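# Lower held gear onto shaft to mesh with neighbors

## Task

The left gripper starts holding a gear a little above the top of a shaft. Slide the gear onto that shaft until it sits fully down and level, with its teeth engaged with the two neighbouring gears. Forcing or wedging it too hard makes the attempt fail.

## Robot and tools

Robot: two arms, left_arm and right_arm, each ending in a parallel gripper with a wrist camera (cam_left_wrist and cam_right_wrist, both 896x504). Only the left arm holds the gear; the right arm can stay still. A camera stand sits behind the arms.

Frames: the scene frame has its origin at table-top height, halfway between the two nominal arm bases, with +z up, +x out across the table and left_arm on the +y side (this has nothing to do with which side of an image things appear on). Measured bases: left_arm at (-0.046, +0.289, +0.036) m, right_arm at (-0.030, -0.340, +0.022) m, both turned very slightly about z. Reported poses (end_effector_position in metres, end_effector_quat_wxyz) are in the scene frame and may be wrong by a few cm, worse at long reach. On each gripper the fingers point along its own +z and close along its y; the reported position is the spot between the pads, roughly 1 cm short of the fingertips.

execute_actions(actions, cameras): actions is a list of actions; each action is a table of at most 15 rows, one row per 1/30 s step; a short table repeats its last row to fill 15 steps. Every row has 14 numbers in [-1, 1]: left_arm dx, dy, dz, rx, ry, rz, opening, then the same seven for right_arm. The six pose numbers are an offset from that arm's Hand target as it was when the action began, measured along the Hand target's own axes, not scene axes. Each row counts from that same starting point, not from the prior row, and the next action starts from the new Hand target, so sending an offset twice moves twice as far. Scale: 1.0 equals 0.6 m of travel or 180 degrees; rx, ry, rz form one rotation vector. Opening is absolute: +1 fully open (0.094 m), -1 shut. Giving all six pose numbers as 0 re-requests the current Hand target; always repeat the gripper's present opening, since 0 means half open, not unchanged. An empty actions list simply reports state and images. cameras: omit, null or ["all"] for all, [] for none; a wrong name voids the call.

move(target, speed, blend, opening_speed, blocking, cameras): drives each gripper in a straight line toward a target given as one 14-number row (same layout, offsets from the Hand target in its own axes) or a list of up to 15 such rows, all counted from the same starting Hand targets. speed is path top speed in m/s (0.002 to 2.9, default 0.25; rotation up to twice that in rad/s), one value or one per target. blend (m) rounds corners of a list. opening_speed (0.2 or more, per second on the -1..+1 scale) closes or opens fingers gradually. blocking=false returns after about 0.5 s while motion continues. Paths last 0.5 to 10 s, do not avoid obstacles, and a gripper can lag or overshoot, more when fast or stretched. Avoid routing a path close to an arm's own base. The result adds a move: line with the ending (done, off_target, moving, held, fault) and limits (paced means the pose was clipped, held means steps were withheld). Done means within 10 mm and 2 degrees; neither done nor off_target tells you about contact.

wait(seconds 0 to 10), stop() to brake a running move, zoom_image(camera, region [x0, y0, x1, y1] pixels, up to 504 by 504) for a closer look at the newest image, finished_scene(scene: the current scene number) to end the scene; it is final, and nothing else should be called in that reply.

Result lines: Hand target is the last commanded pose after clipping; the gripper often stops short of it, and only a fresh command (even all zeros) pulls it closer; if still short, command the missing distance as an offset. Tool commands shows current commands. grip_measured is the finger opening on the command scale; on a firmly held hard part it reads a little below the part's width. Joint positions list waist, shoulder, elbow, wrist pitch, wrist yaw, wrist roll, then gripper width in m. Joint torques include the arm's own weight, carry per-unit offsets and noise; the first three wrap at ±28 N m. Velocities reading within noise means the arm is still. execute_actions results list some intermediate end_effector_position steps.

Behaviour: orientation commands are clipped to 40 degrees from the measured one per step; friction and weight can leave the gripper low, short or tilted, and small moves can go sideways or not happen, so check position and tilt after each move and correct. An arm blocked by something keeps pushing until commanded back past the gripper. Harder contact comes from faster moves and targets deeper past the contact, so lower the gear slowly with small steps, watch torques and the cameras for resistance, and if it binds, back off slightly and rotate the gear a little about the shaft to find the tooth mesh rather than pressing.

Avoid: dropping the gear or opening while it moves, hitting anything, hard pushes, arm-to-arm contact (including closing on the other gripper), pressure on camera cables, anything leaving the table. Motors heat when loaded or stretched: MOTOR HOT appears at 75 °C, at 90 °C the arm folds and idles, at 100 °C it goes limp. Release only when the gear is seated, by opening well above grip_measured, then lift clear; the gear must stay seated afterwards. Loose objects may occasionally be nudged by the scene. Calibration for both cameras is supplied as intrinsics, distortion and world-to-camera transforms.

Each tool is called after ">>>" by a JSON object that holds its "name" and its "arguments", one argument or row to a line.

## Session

>>> {"name": "move", "arguments": {
  "target": [0,0,0,0,0,0,-1,0.46,0.44,-0.175,-0.5,0,0,1],
  "speed": 0.35
}}

>>> {"name": "zoom_image", "arguments": {
  "camera": "cam_right_wrist",
  "region": [320, 100, 500, 260]
}}

>>> {"name": "zoom_image", "arguments": {
  "camera": "cam_left_wrist",
  "region": [250, 120, 700, 450]
}}

Scene clock: 3.40 s.
left_arm: end_effector_position=(+0.2330, +0.1337, +0.1579) grip_measured=-0.641 end_effector_quat_wxyz=(+0.008, +0.861, +0.508, +0.008) | right_arm: end_effector_position=(+0.2558, -0.0866, +0.1508) grip_measured=+1.000 end_effector_quat_wxyz=(+0.506, -0.491, +0.517, +0.486)
Joint positions: left_arm=[-0.502 1.731 1.476 -1.294 -0.006 1.563 0.017] | right_arm=[0.305 1.904 0.538 1.318 -1.246 -0.04 0.094]
Joint velocities: within noise
Joint torques (N m): left_arm=[-0.32 -8.18 7.46 0.34 0.09 0.17] | right_arm=[0.73 -5.91 5.14 2.05 -0.2 0.04]
Heat: left arm: 32 °C; right arm: 31 °C.
Hand target: left_arm +0.2349, +0.1324, +0.1631; +0.016, +0.861, +0.508, +0.012 | right_arm +0.2568, -0.0833, +0.1543; +0.512, -0.499, +0.501, +0.488
Off the commanded pose: left_arm 0.006 m, 1 deg | right_arm 0.005 m, 2 deg.
move: done
camera_calibration:
cam_right_wrist: T_world_to_cam=[[0.99922, -0.039218, -0.00452485, -0.256687], [-0.0206784, -0.4223, -0.90622, 0.145784], [0.0336293, 0.905607, -0.422782, 0.224425], [0, 0, 0, 1]] pos_world=[0.251954, -0.151743, 0.225834]

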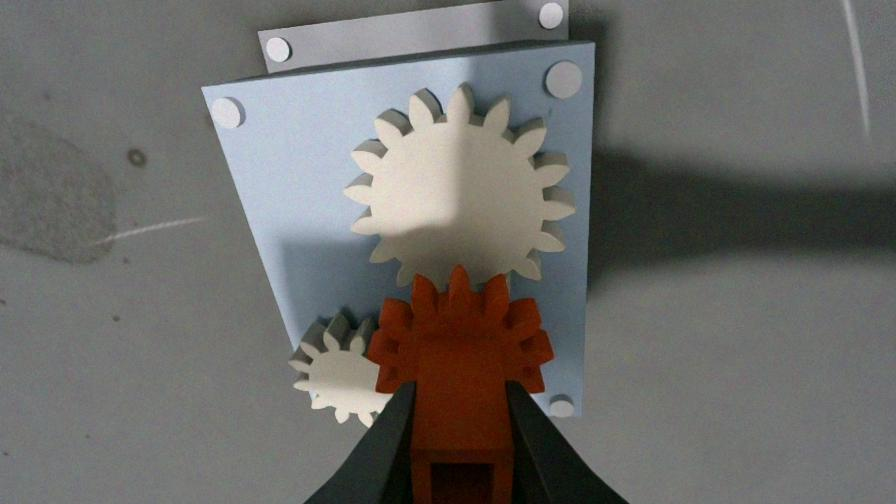

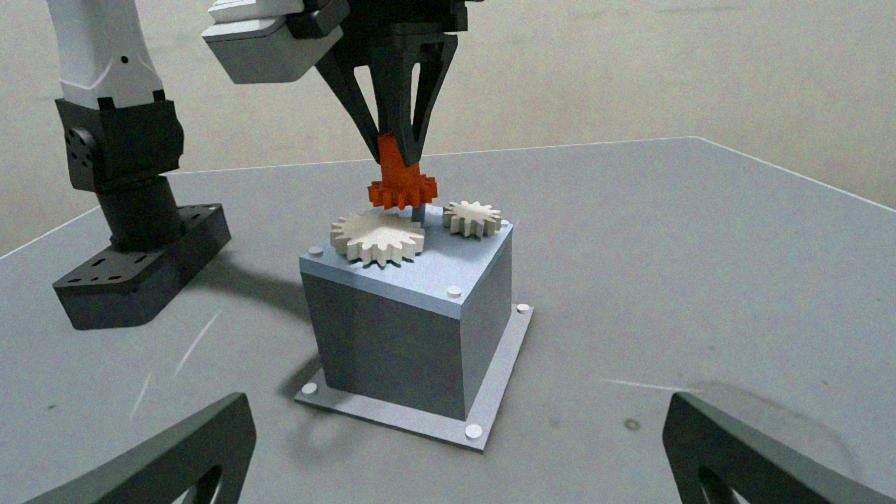

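Scaled by 2.800 from the camera's 896x504 image, which has a finer 1280x720 frame.

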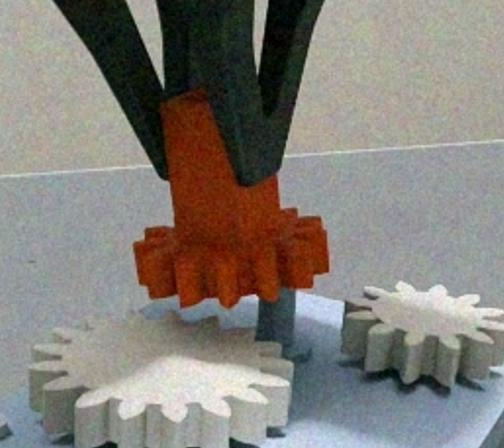

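Scaled by 1.120 from the camera's 896x504 image, which has a finer 1280x720 frame.

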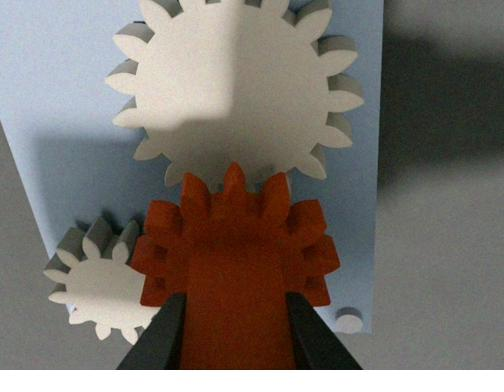

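>>> {"name": "move", "arguments": {
  "target": [0.0257,0.0038,-0.0203,0,0,0,-1,0,0,0,0,0,0,1],
  "speed": 0.08
}}

>>> {"name": "zoom_image", "arguments": {
  "camera": "cam_right_wrist",
  "region": [330, 110, 510, 270]
}}

>>> {"name": "zoom_image", "arguments": {
  "camera": "cam_left_wrist",
  "region": [380, 200, 540, 320]
}}

>>> {"name": "move", "arguments": {
  "target": [0,0,0,0,0,0,-1,0,0.288,0.107,0.25,0,0,1],
  "speed": 0.35
}}

>>> {"name": "zoom_image", "arguments": {
  "camera": "cam_right_wrist",
  "region": [340, 20, 520, 180]
}}

Scene clock: 23.03 s.
left_arm: end_effector_position=(+0.2411, +0.1458, +0.1683) grip_measured=-0.641 end_effector_quat_wxyz=(+0.010, +0.859, +0.513, +0.010) | right_arm: end_effector_position=(+0.2558, -0.0866, +0.1515) grip_measured=+1.000 end_effector_quat_wxyz=(+0.507, -0.491, +0.516, +0.486)
Joint positions: left_arm=[-0.457 1.731 1.517 -1.329 -0.006 1.599 0.017] | right_arm=[0.305 1.904 0.538 1.323 -1.246 -0.037 0.094]
Joint velocities: within noise
Joint torques (N m): left_arm=[0.03 -7.6 9.02 0.23 0.09 0.3] | right_arm=[0.79 -5.7 5.03 1.99 -0.22 0.08]
Heat: left arm: 34 °C; right arm: 32 °C.
Hand target: left_arm +0.2439, +0.1451, +0.1754; +0.016, +0.861, +0.508, +0.012 | right_arm +0.2569, -0.0833, +0.1543; +0.512, -0.499, +0.501, +0.488
Off the commanded pose: left_arm 0.008 m, 1 deg | right_arm 0.004 m, 2 deg.
move: done
camera_calibration:
cam_left_wrist: T_world_to_cam=[[-0.864676, 0.501331, -0.0316472, 0.144599], [0.438101, 0.783443, 0.440777, -0.257295], [0.245769, 0.367265, -0.897059, 0.124924], [0, 0, 0, 1]] pos_world=[0.20705, 0.0832034, 0.23005]
cam_right_wrist: T_world_to_cam=[[0.999225, -0.0392525, -0.00280293, -0.256984], [-0.0190755, -0.420831, -0.906939, 0.146264], [0.03442, 0.90629, -0.421254, 0.224331], [0, 0, 0, 1]] pos_world=[0.251854, -0.151843, 0.226432]

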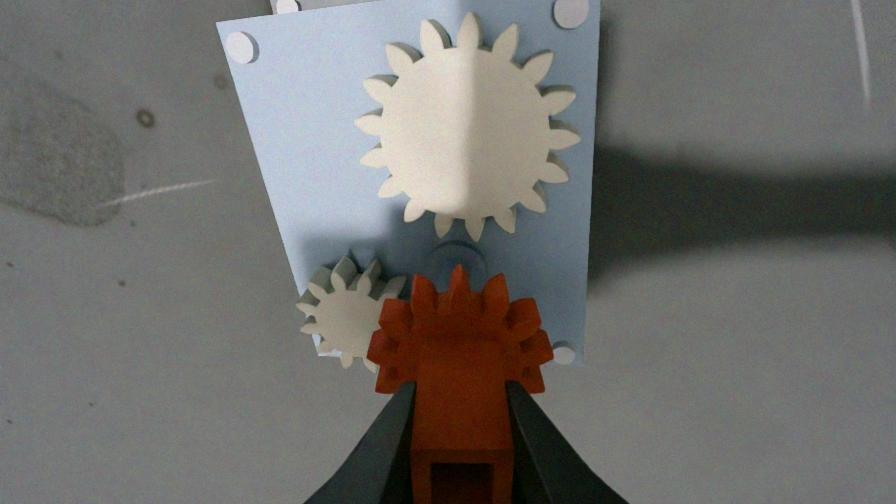

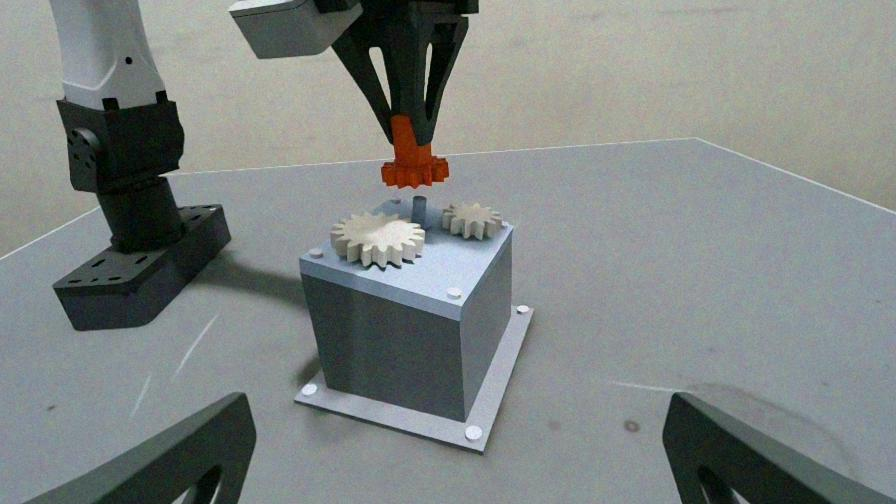

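Scaled by 2.800 from the camera's 896x504 image, which has a finer 1280x720 frame.

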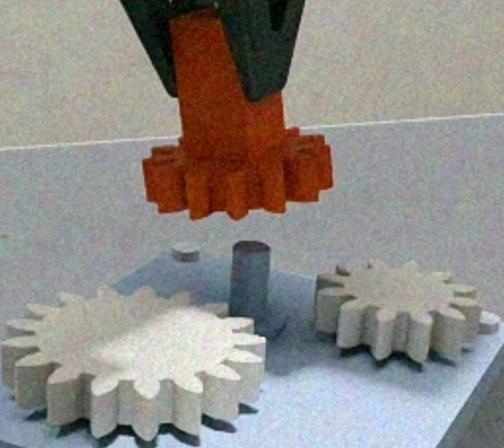

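Scaled by 3.150 from the camera's 896x504 image, which has a finer 1280x720 frame.

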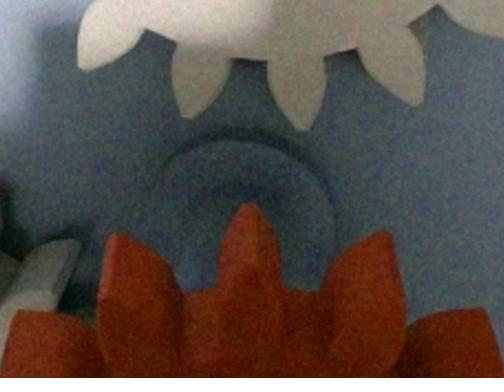

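Scene clock: 25.27 s.
left_arm: end_effector_position=(+0.2408, +0.1460, +0.1683) grip_measured=-0.641 end_effector_quat_wxyz=(+0.009, +0.859, +0.512, +0.010) | right_arm: end_effector_position=(+0.0854, -0.0193, +0.1263) grip_measured=+1.000 end_effector_quat_wxyz=(+0.640, -0.309, +0.667, +0.223)
Joint positions: left_arm=[-0.457 1.731 1.517 -1.33 -0.006 1.599 0.017] | right_arm=[1.643 1.756 0.176 1.459 0.842 -0.008 0.094]
Joint velocities: within noise
Joint torques (N m): left_arm=[0.01 -7.62 9.02 0.22 0.11 0.31] | right_arm=[0.57 -3.71 3.99 3.18 0.15 -0.1]
Heat: left arm: 34 °C; right arm: 32 °C.
Hand target: left_arm +0.2439, +0.1451, +0.1754; +0.016, +0.861, +0.508, +0.012 | right_arm +0.0859, -0.0144, +0.1507; +0.664, -0.265, +0.650, +0.259
Off the commanded pose: left_arm 0.008 m, 1 deg | right_arm 0.025 m, 7 deg.
joint sent to its limit (right arm) — joint 4 (wrist pitch), upper limit. The joint targets still meet the commanded pose.
move: off_target (right_arm)
camera_calibration:
cam_left_wrist: T_world_to_cam=[[-0.864333, 0.501993, -0.0305301, 0.143993], [0.439112, 0.782872, 0.440786, -0.257448], [0.245173, 0.36758, -0.897093, 0.125041], [0, 0, 0, 1]] pos_world=[0.20685, 0.0833032, 0.230049]
cam_right_wrist: T_world_to_cam=[[0.703378, -0.703883, 0.0990418, -0.0846268], [-0.279488, -0.401977, -0.871952, 0.166638], [0.653565, 0.585631, -0.479468, 0.106889], [0, 0, 0, 1]] pos_world=[0.0362394, -0.0551797, 0.204932]

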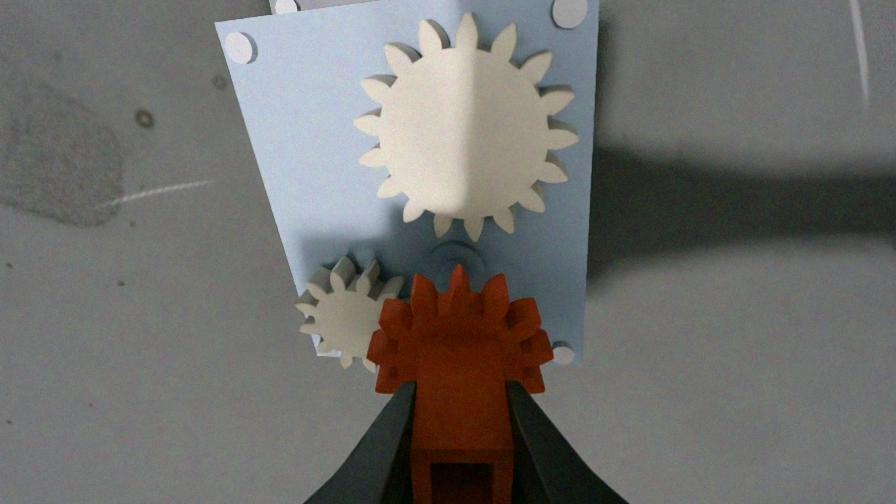

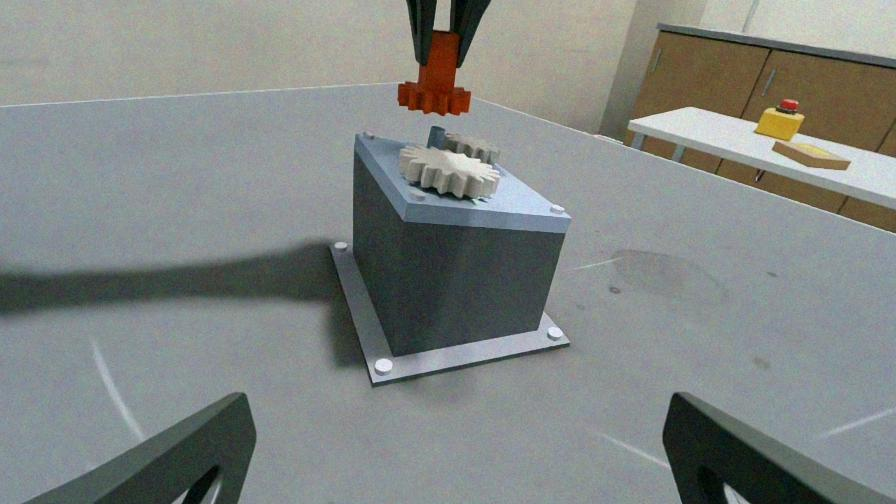

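Scaled by 2.800 from the camera's 896x504 image, which has a finer 1280x720 frame.

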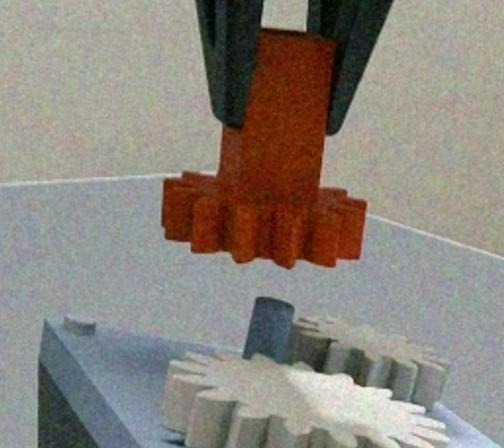

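>>> {"name": "move", "arguments": {
  "target": [-0.012,0.0154,0.0006,0.0433,0.0124,0.0008,-1,0,0,0,0,0,0,1],
  "speed": 0.08
}}

>>> {"name": "zoom_image", "arguments": {
  "camera": "cam_right_wrist",
  "region": [360, 40, 500, 180]
}}

>>> {"name": "zoom_image", "arguments": {
  "camera": "cam_left_wrist",
  "region": [250, 180, 450, 380]
}}

>>> {"name": "move", "arguments": {
  "target": [0,0,0,0,0,0,-1,-0.01,-0.28,0.119,-0.25,0,0,1],
  "speed": 0.35
}}

>>> {"name": "zoom_image", "arguments": {
  "camera": "cam_right_wrist",
  "region": [350, 110, 490, 250]
}}

>>> {"name": "zoom_image", "arguments": {
  "camera": "cam_left_wrist",
  "region": [360, 260, 560, 420]
}}

Scene clock: 110.03 s.
left_arm: end_effector_position=(+0.2466, +0.1359, +0.1716) grip_measured=-0.641 end_effector_quat_wxyz=(-0.052, +0.861, +0.506, -0.009) | right_arm: end_effector_position=(+0.0856, -0.0194, +0.1263) grip_measured=+1.000 end_effector_quat_wxyz=(+0.641, -0.309, +0.667, +0.223)
Joint positions: left_arm=[-0.492 1.891 1.726 -1.503 -0.037 1.576 0.017] | right_arm=[1.643 1.756 0.176 1.459 0.844 -0.009 0.094]
Joint velocities: within noise
Joint torques (N m): left_arm=[-0.84 -7.9 8.77 -0.11 -0.02 0.14] | right_arm=[0.58 -3.73 4.03 3.18 0.17 -0.1]
Heat: left arm: 41 °C; right arm: 40 °C.
Hand target: left_arm +0.2486, +0.1343, +0.1755; -0.052, +0.860, +0.507, -0.005 | right_arm +0.0860, -0.0145, +0.1506; +0.664, -0.265, +0.650, +0.259
Off the commanded pose: left_arm 0.005 m, 0 deg | right_arm 0.025 m, 7 deg.
joint sent to its limit (right arm) — joint 4 (wrist pitch), upper limit. The joint targets still meet the commanded pose.
move: off_target (right_arm)
camera_calibration:
cam_left_wrist: T_world_to_cam=[[-0.854557, 0.510677, 0.0945652, 0.129011], [0.492141, 0.738066, 0.461579, -0.264073], [0.165922, 0.440985, -0.882044, 0.1374], [0, 0, 0, 1]] pos_world=[0.217411, 0.068429, 0.230883]
cam_right_wrist: T_world_to_cam=[[0.702493, -0.704651, 0.0998511, -0.0848731], [-0.279405, -0.402102, -0.871921, 0.16665], [0.654551, 0.58462, -0.479357, 0.106707], [0, 0, 0, 1]] pos_world=[0.0363401, -0.0551788, 0.204931]

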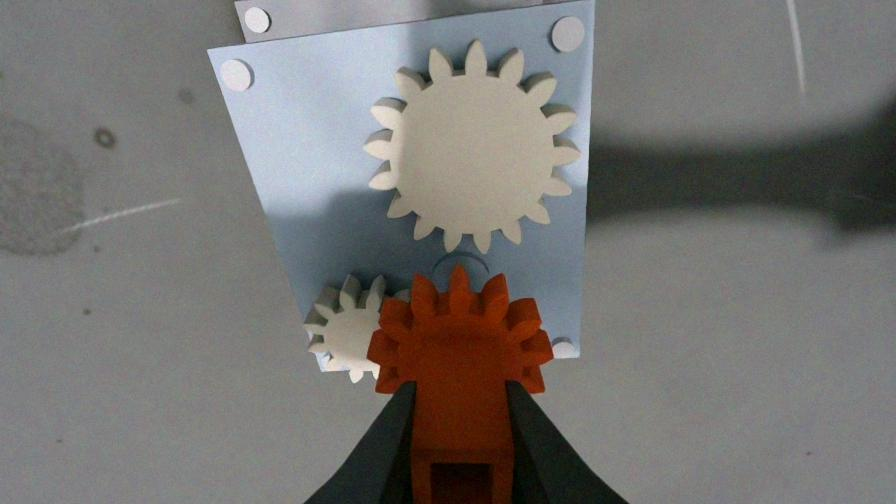

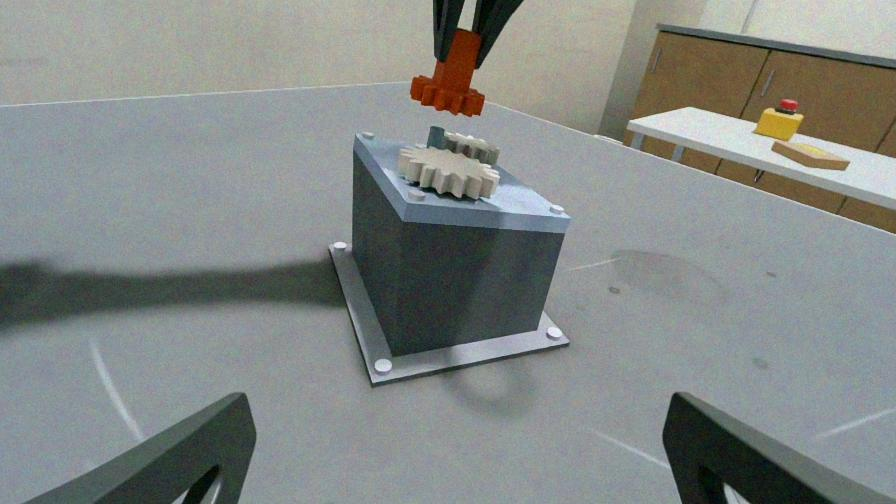

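Scaled by 3.600 from the camera's 896x504 image, which has a finer 1280x720 frame.

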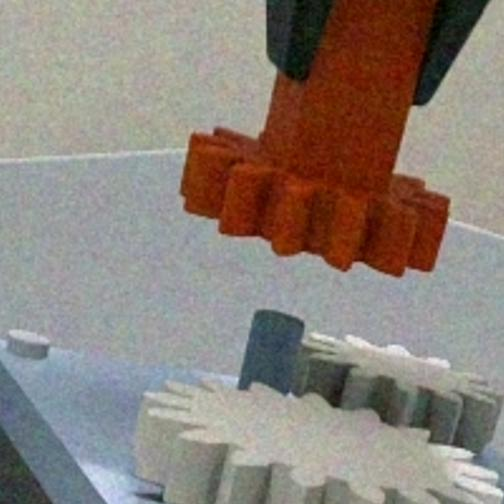

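Scaled by 2.520 from the camera's 896x504 image, which has a finer 1280x720 frame.

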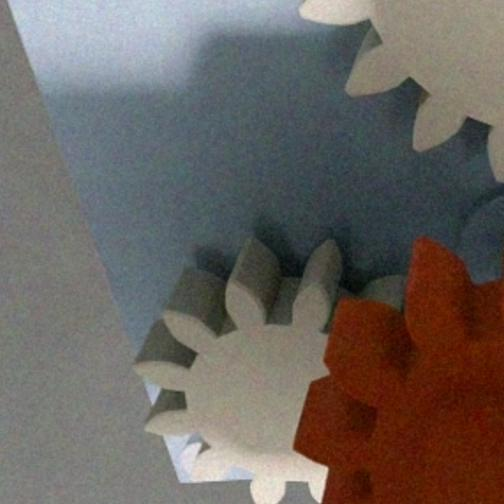

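Scene clock: 112.17 s.
left_arm: end_effector_position=(+0.2464, +0.1360, +0.1717) grip_measured=-0.641 end_effector_quat_wxyz=(-0.052, +0.861, +0.506, -0.010) | right_arm: end_effector_position=(+0.2512, -0.0893, +0.1611) grip_measured=+1.000 end_effector_quat_wxyz=(+0.516, -0.495, +0.505, +0.483)
Joint positions: left_arm=[-0.492 1.891 1.726 -1.504 -0.037 1.576 0.017] | right_arm=[0.299 1.872 0.521 1.35 -1.255 -0.026 0.094]
Joint velocities: within noise
Joint torques (N m): left_arm=[-0.75 -7.92 8.7 -0.12 -0.04 0.1] | right_arm=[0.36 -5.82 5.16 1.56 -0.24 0.02]
Heat: left arm: 41 °C; right arm: 40 °C.
Hand target: left_arm +0.2486, +0.1342, +0.1755; -0.052, +0.860, +0.507, -0.006 | right_arm +0.2531, -0.0873, +0.1603; +0.512, -0.499, +0.501, +0.488
Off the commanded pose: left_arm 0.005 m, 1 deg | right_arm 0.003 m, 1 deg.
move: done
camera_calibration:
cam_left_wrist: T_world_to_cam=[[-0.854706, 0.510282, 0.0953464, 0.128753], [0.492154, 0.738112, 0.461492, -0.264083], [0.165115, 0.441365, -0.882006, 0.137512], [0, 0, 0, 1]] pos_world=[0.21731, 0.0685294, 0.230883]
cam_right_wrist: T_world_to_cam=[[0.999018, -0.036426, 0.0252261, -0.256797], [0.00807943, -0.410028, -0.912037, 0.148703], [0.0435653, 0.911345, -0.409331, 0.227212], [0, 0, 0, 1]] pos_world=[0.245444, -0.15545, 0.235106]

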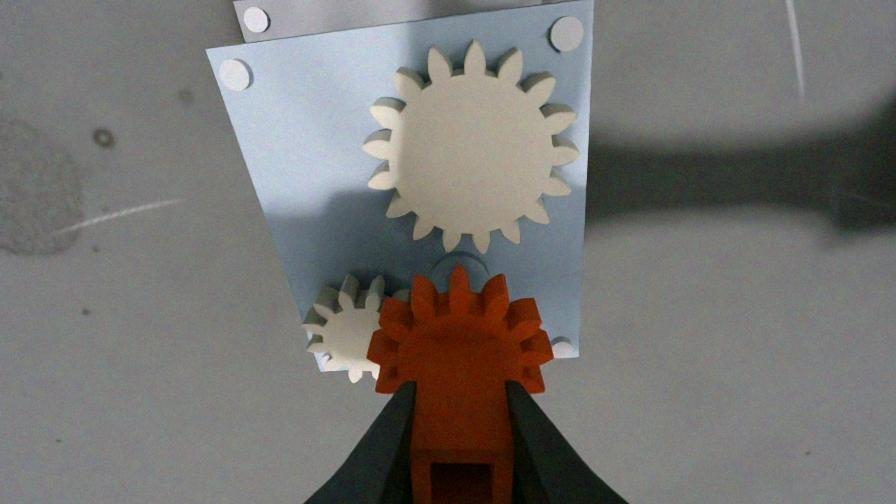

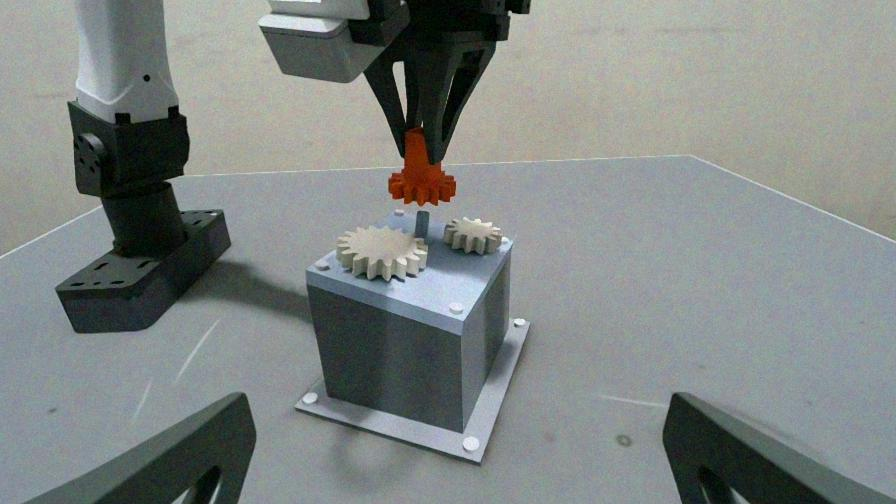

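Scaled by 3.600 from the camera's 896x504 image, which has a finer 1280x720 frame.

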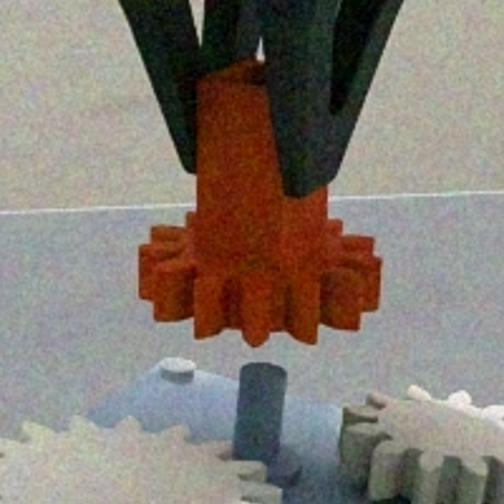

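Scaled by 2.520 from the camera's 896x504 image, which has a finer 1280x720 frame.

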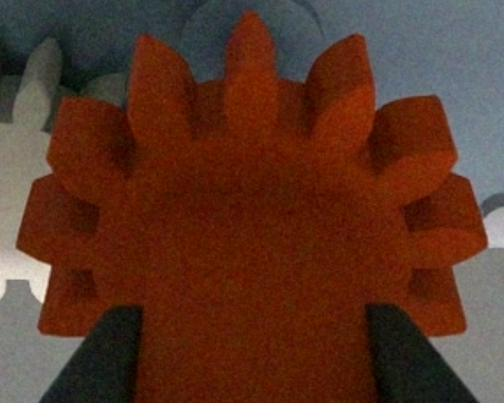

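>>> {"name": "move", "arguments": {
  "target": [0.0113,0.001,0.0113,0.0051,-0.0137,0.0015,-1,0,0,0,0,0,0,1],
  "speed": 0.08
}}

>>> {"name": "zoom_image", "arguments": {
  "camera": "cam_right_wrist",
  "region": [350, 110, 490, 250]
}}

>>> {"name": "zoom_image", "arguments": {
  "camera": "cam_left_wrist",
  "region": [260, 220, 420, 380]
}}

>>> {"name": "zoom_image", "arguments": {
  "camera": "cam_left_wrist",
  "region": [360, 30, 600, 270]
}}

>>> {"name": "move", "arguments": {
  "target": [0,0,0,0,0,0,-1,0,0.288,0.107,0.25,0,0,1],
  "speed": 0.35,
  "cameras": ["cam_right_wrist"]
}}

>>> {"name": "zoom_image", "arguments": {
  "camera": "cam_right_wrist",
  "region": [360, 40, 500, 180]
}}

Scene clock: 170.67 s.
left_arm: end_effector_position=(+0.2502, +0.1431, +0.1670) grip_measured=-0.641 end_effector_quat_wxyz=(-0.054, +0.858, +0.510, -0.022) | right_arm: end_effector_position=(+0.2512, -0.0893, +0.1610) grip_measured=+1.000 end_effector_quat_wxyz=(+0.516, -0.495, +0.505, +0.483)
Joint positions: left_arm=[-0.459 1.906 1.726 -1.504 -0.02 1.599 0.017] | right_arm=[0.299 1.872 0.521 1.349 -1.256 -0.026 0.094]
Joint velocities: within noise
Joint torques (N m): left_arm=[-0.09 -7.97 8.16 -0.07 0.21 0.29] | right_arm=[0.4 -5.85 5.14 1.6 -0.2 0.02]
Heat: left arm: 41 °C; right arm: 36 °C.
Hand target: left_arm +0.2520, +0.1404, +0.1690; -0.048, +0.861, +0.506, -0.028 | right_arm +0.2532, -0.0872, +0.1603; +0.512, -0.499, +0.501, +0.488
Off the commanded pose: left_arm 0.004 m, 1 deg | right_arm 0.003 m, 1 deg.
move: done
camera_calibration:
cam_left_wrist: T_world_to_cam=[[-0.858302, 0.501171, 0.110208, 0.128588], [0.493787, 0.748216, 0.443112, -0.267798], [0.139616, 0.434743, -0.889666, 0.138231], [0, 0, 0, 1]] pos_world=[0.223303, 0.0758313, 0.227473]
cam_right_wrist: T_world_to_cam=[[0.999063, -0.0356346, 0.0245455, -0.256523], [0.00777549, -0.410179, -0.911972, 0.148648], [0.0425658, 0.911309, -0.409518, 0.227455], [0, 0, 0, 1]] pos_world=[0.245445, -0.155451, 0.235006]

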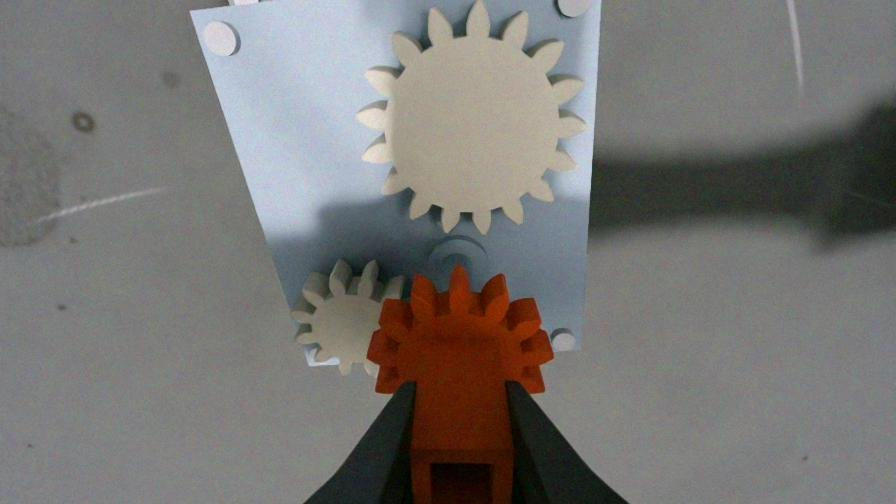

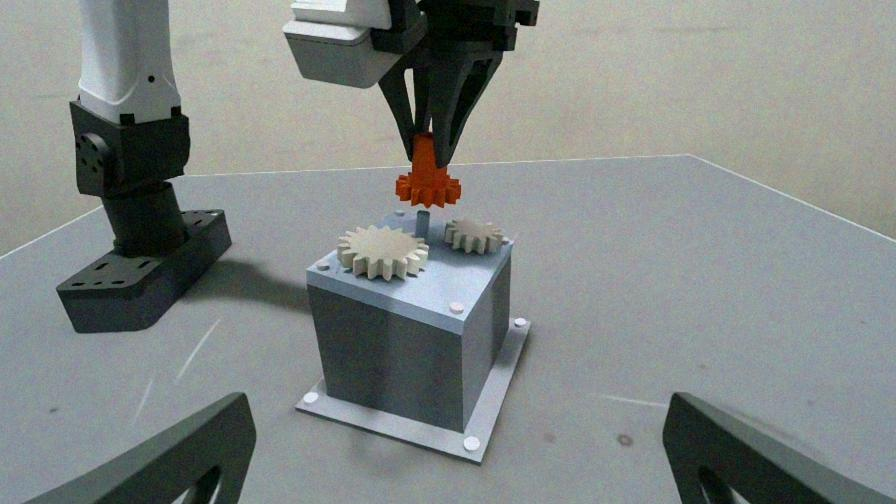

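Scaled by 3.600 from the camera's 896x504 image, which has a finer 1280x720 frame.

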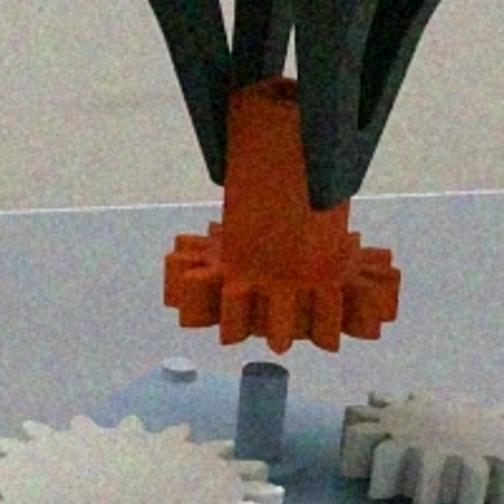

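Scaled by 3.150 from the camera's 896x504 image, which has a finer 1280x720 frame.

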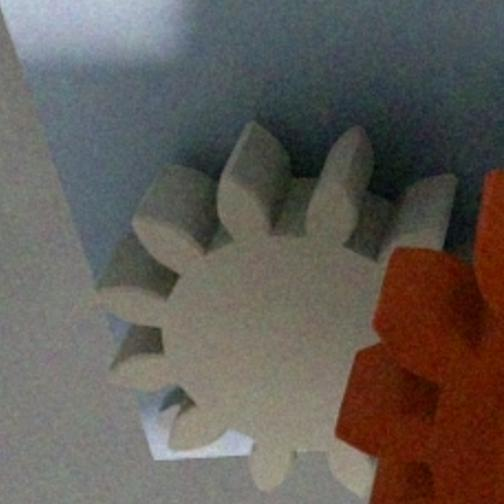

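Scaled by 2.100 from the camera's 896x504 image, which has a finer 1280x720 frame.

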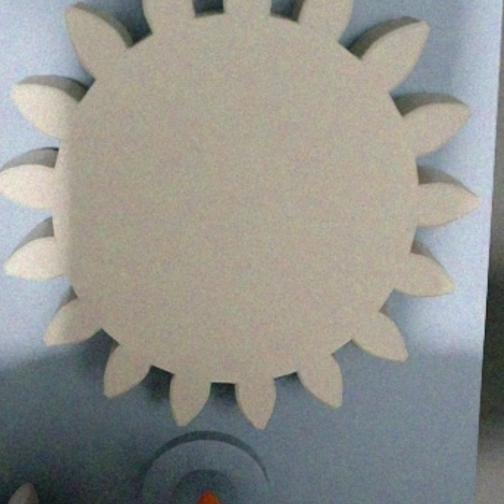

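Scene clock: 172.93 s.
left_arm: end_effector_position=(+0.2501, +0.1430, +0.1670) grip_measured=-0.641 end_effector_quat_wxyz=(-0.053, +0.858, +0.510, -0.023) | right_arm: end_effector_position=(+0.0817, -0.0231, +0.1336) grip_measured=+1.000 end_effector_quat_wxyz=(+0.643, -0.307, +0.664, +0.226)
Joint positions: left_arm=[-0.459 1.906 1.726 -1.504 -0.019 1.6 0.017] | right_arm=[1.663 1.7 0.164 1.425 0.862 -0.012 0.094]
Joint velocities: within noise
Joint torques (N m): left_arm=[-0.01 -7.97 8.13 -0.07 0.22 0.29] | right_arm=[0.57 -3.52 4.25 3.1 0.21 -0.11]
Heat: left arm: 41 °C; right arm: 37 °C.
Hand target: left_arm +0.2519, +0.1404, +0.1690; -0.048, +0.861, +0.506, -0.028 | right_arm +0.0821, -0.0185, +0.1565; +0.664, -0.265, +0.650, +0.259
Off the commanded pose: left_arm 0.004 m, 1 deg | right_arm 0.023 m, 7 deg.
move: off_target (right_arm)
camera_calibration:
cam_right_wrist: T_world_to_cam=[[0.703494, -0.704199, 0.0959181, -0.0850165], [-0.275862, -0.394947, -0.876309, 0.170868], [0.654978, 0.590018, -0.472104, 0.114059], [0, 0, 0, 1]] pos_world=[0.032238, -0.0596821, 0.211735]
Images, in order (width x height): cam_right_wrist 896x504.

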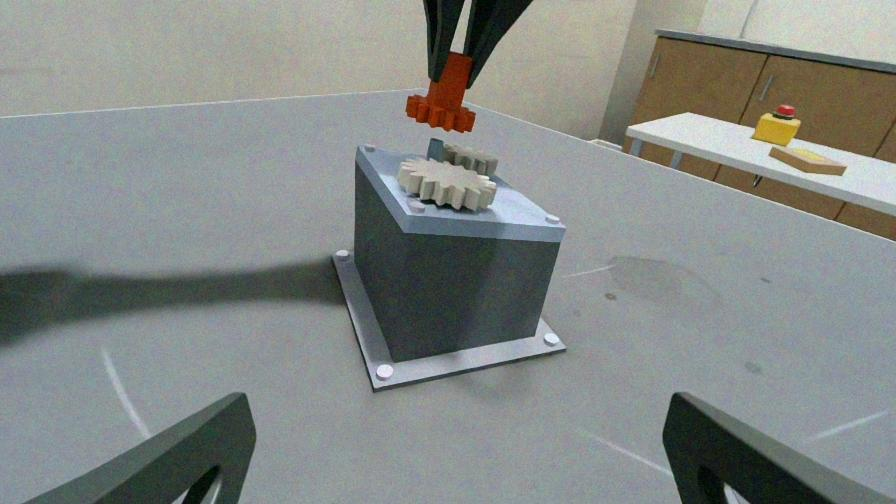

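Scaled by 3.600 from the camera's 896x504 image, which has a finer 1280x720 frame.

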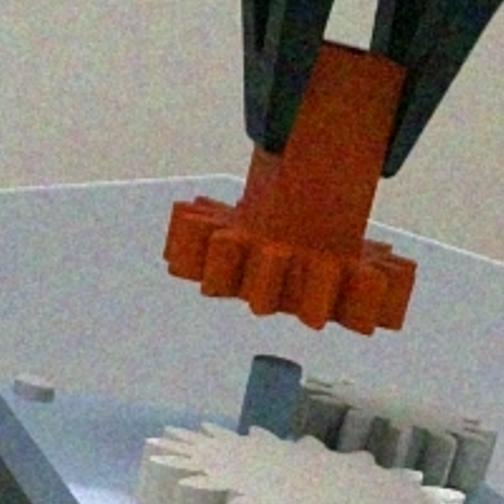

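>>> {"name": "move", "arguments": {
  "target": [-0.0096,-0.0014,0.0134,0,0,0,-1,0,0,0,0,0,0,1],
  "speed": 0.06,
  "cameras": ["cam_right_wrist"]
}}

>>> {"name": "zoom_image", "arguments": {
  "camera": "cam_right_wrist",
  "region": [380, 50, 500, 170]
}}

>>> {"name": "move", "arguments": {
  "target": [0,0,0,0,0,0,-1,-0.01,-0.28,0.119,-0.25,0,0,1],
  "speed": 0.35
}}

>>> {"name": "zoom_image", "arguments": {
  "camera": "cam_right_wrist",
  "region": [370, 140, 490, 260]
}}

>>> {"name": "zoom_image", "arguments": {
  "camera": "cam_left_wrist",
  "region": [380, 220, 540, 340]
}}

Scene clock: 253.40 s.
left_arm: end_effector_position=(+0.2476, +0.1407, +0.1632) grip_measured=-0.641 end_effector_quat_wxyz=(-0.055, +0.860, +0.506, -0.025) | right_arm: end_effector_position=(+0.0818, -0.0232, +0.1337) grip_measured=+1.000 end_effector_quat_wxyz=(+0.643, -0.307, +0.664, +0.225)
Joint positions: left_arm=[-0.467 1.906 1.71 -1.494 -0.017 1.6 0.017] | right_arm=[1.663 1.7 0.164 1.425 0.863 -0.012 0.094]
Joint velocities: within noise
Joint torques (N m): left_arm=[-0.75 -8.65 5.56 0.17 0.2 0.13] | right_arm=[0.62 -3.49 4.22 3.1 0.17 -0.13]
Heat: left arm: 40 °C; right arm: 49 °C.
Hand target: left_arm +0.2476, +0.1363, +0.1610; -0.048, +0.861, +0.506, -0.028 | right_arm +0.0821, -0.0185, +0.1565; +0.664, -0.265, +0.650, +0.259
Off the commanded pose: left_arm 0.005 m, 1 deg | right_arm 0.023 m, 7 deg.
move: off_target (right_arm)
camera_calibration:
cam_right_wrist: T_world_to_cam=[[0.702948, -0.704638, 0.0966968, -0.0851897], [-0.275662, -0.395246, -0.876237, 0.170828], [0.655649, 0.589293, -0.472079, 0.113988], [0, 0, 0, 1]] pos_world=[0.0322384, -0.0596815, 0.211735]
Images, in order (width x height): cam_right_wrist 896x504.

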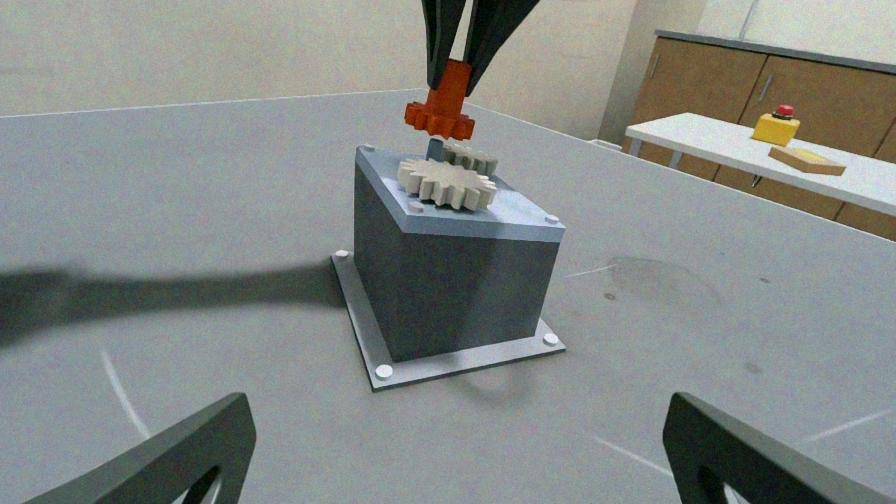

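Scaled by 4.200 from the camera's 896x504 image, which has a finer 1280x720 frame.

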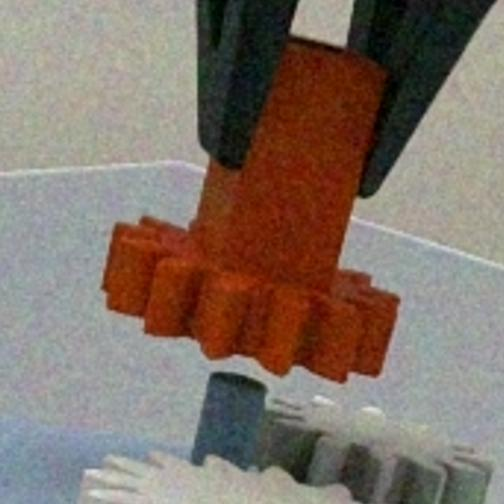

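Scene clock: 255.53 s.
left_arm: end_effector_position=(+0.2478, +0.1406, +0.1632) grip_measured=-0.641 end_effector_quat_wxyz=(-0.055, +0.860, +0.506, -0.025) | right_arm: end_effector_position=(+0.2474, -0.0934, +0.1667) grip_measured=+1.000 end_effector_quat_wxyz=(+0.516, -0.495, +0.505, +0.483)
Joint positions: left_arm=[-0.467 1.906 1.71 -1.494 -0.017 1.6 0.017] | right_arm=[0.289 1.832 0.504 1.326 -1.265 -0.025 0.094]
Joint velocities: within noise
Joint torques (N m): left_arm=[-0.72 -8.65 5.53 0.19 0.22 0.17] | right_arm=[0.46 -5.57 5.39 1.6 -0.25 0.02]
Heat: left arm: 40 °C; right arm: 48 °C.
Hand target: left_arm +0.2476, +0.1363, +0.1610; -0.048, +0.861, +0.506, -0.028 | right_arm +0.2493, -0.0912, +0.1662; +0.512, -0.499, +0.501, +0.488
Off the commanded pose: left_arm 0.005 m, 1 deg | right_arm 0.003 m, 1 deg.
move: done
camera_calibration:
cam_left_wrist: T_world_to_cam=[[-0.853229, 0.508708, 0.114967, 0.125114], [0.502903, 0.744107, 0.439765, -0.264226], [0.138164, 0.433037, -0.890724, 0.137031], [0, 0, 0, 1]] pos_world=[0.220699, 0.0736267, 0.22387]
cam_right_wrist: T_world_to_cam=[[0.999024, -0.0367545, 0.0245016, -0.253071], [0.00728032, -0.41009, -0.912016, 0.15234], [0.0435686, 0.911304, -0.409422, 0.233425], [0, 0, 0, 1]] pos_world=[0.241545, -0.15955, 0.240707]

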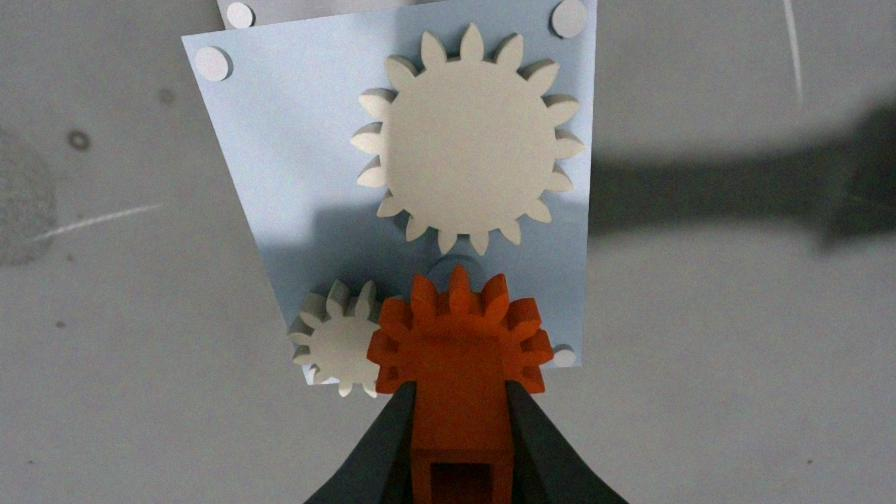

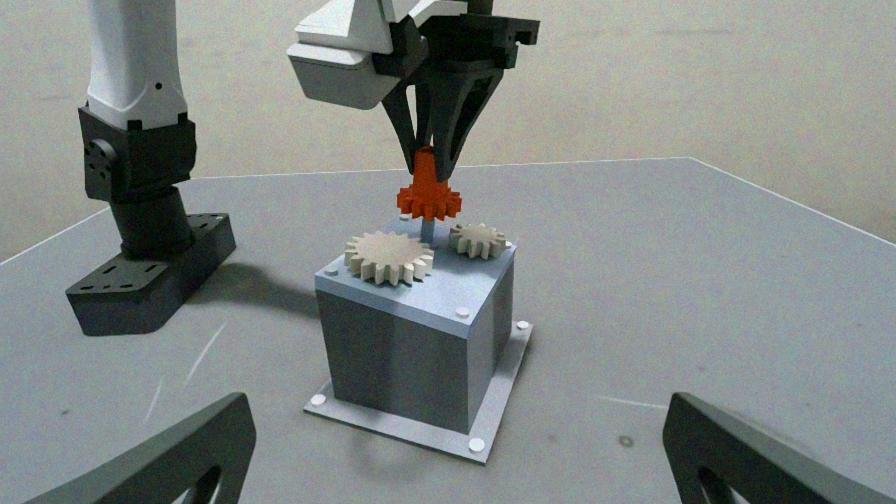

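Scaled by 4.200 from the camera's 896x504 image, which has a finer 1280x720 frame.

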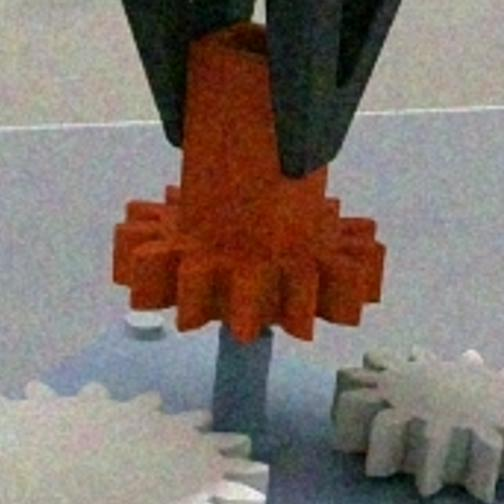

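Scaled by 3.150 from the camera's 896x504 image, which has a finer 1280x720 frame.

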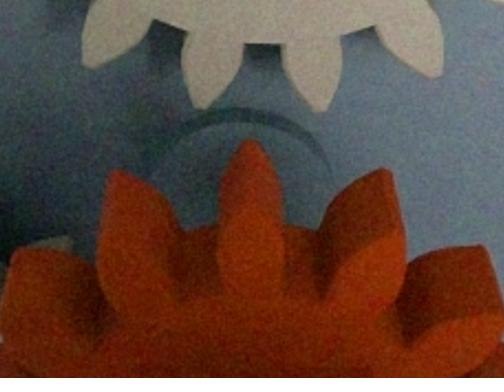

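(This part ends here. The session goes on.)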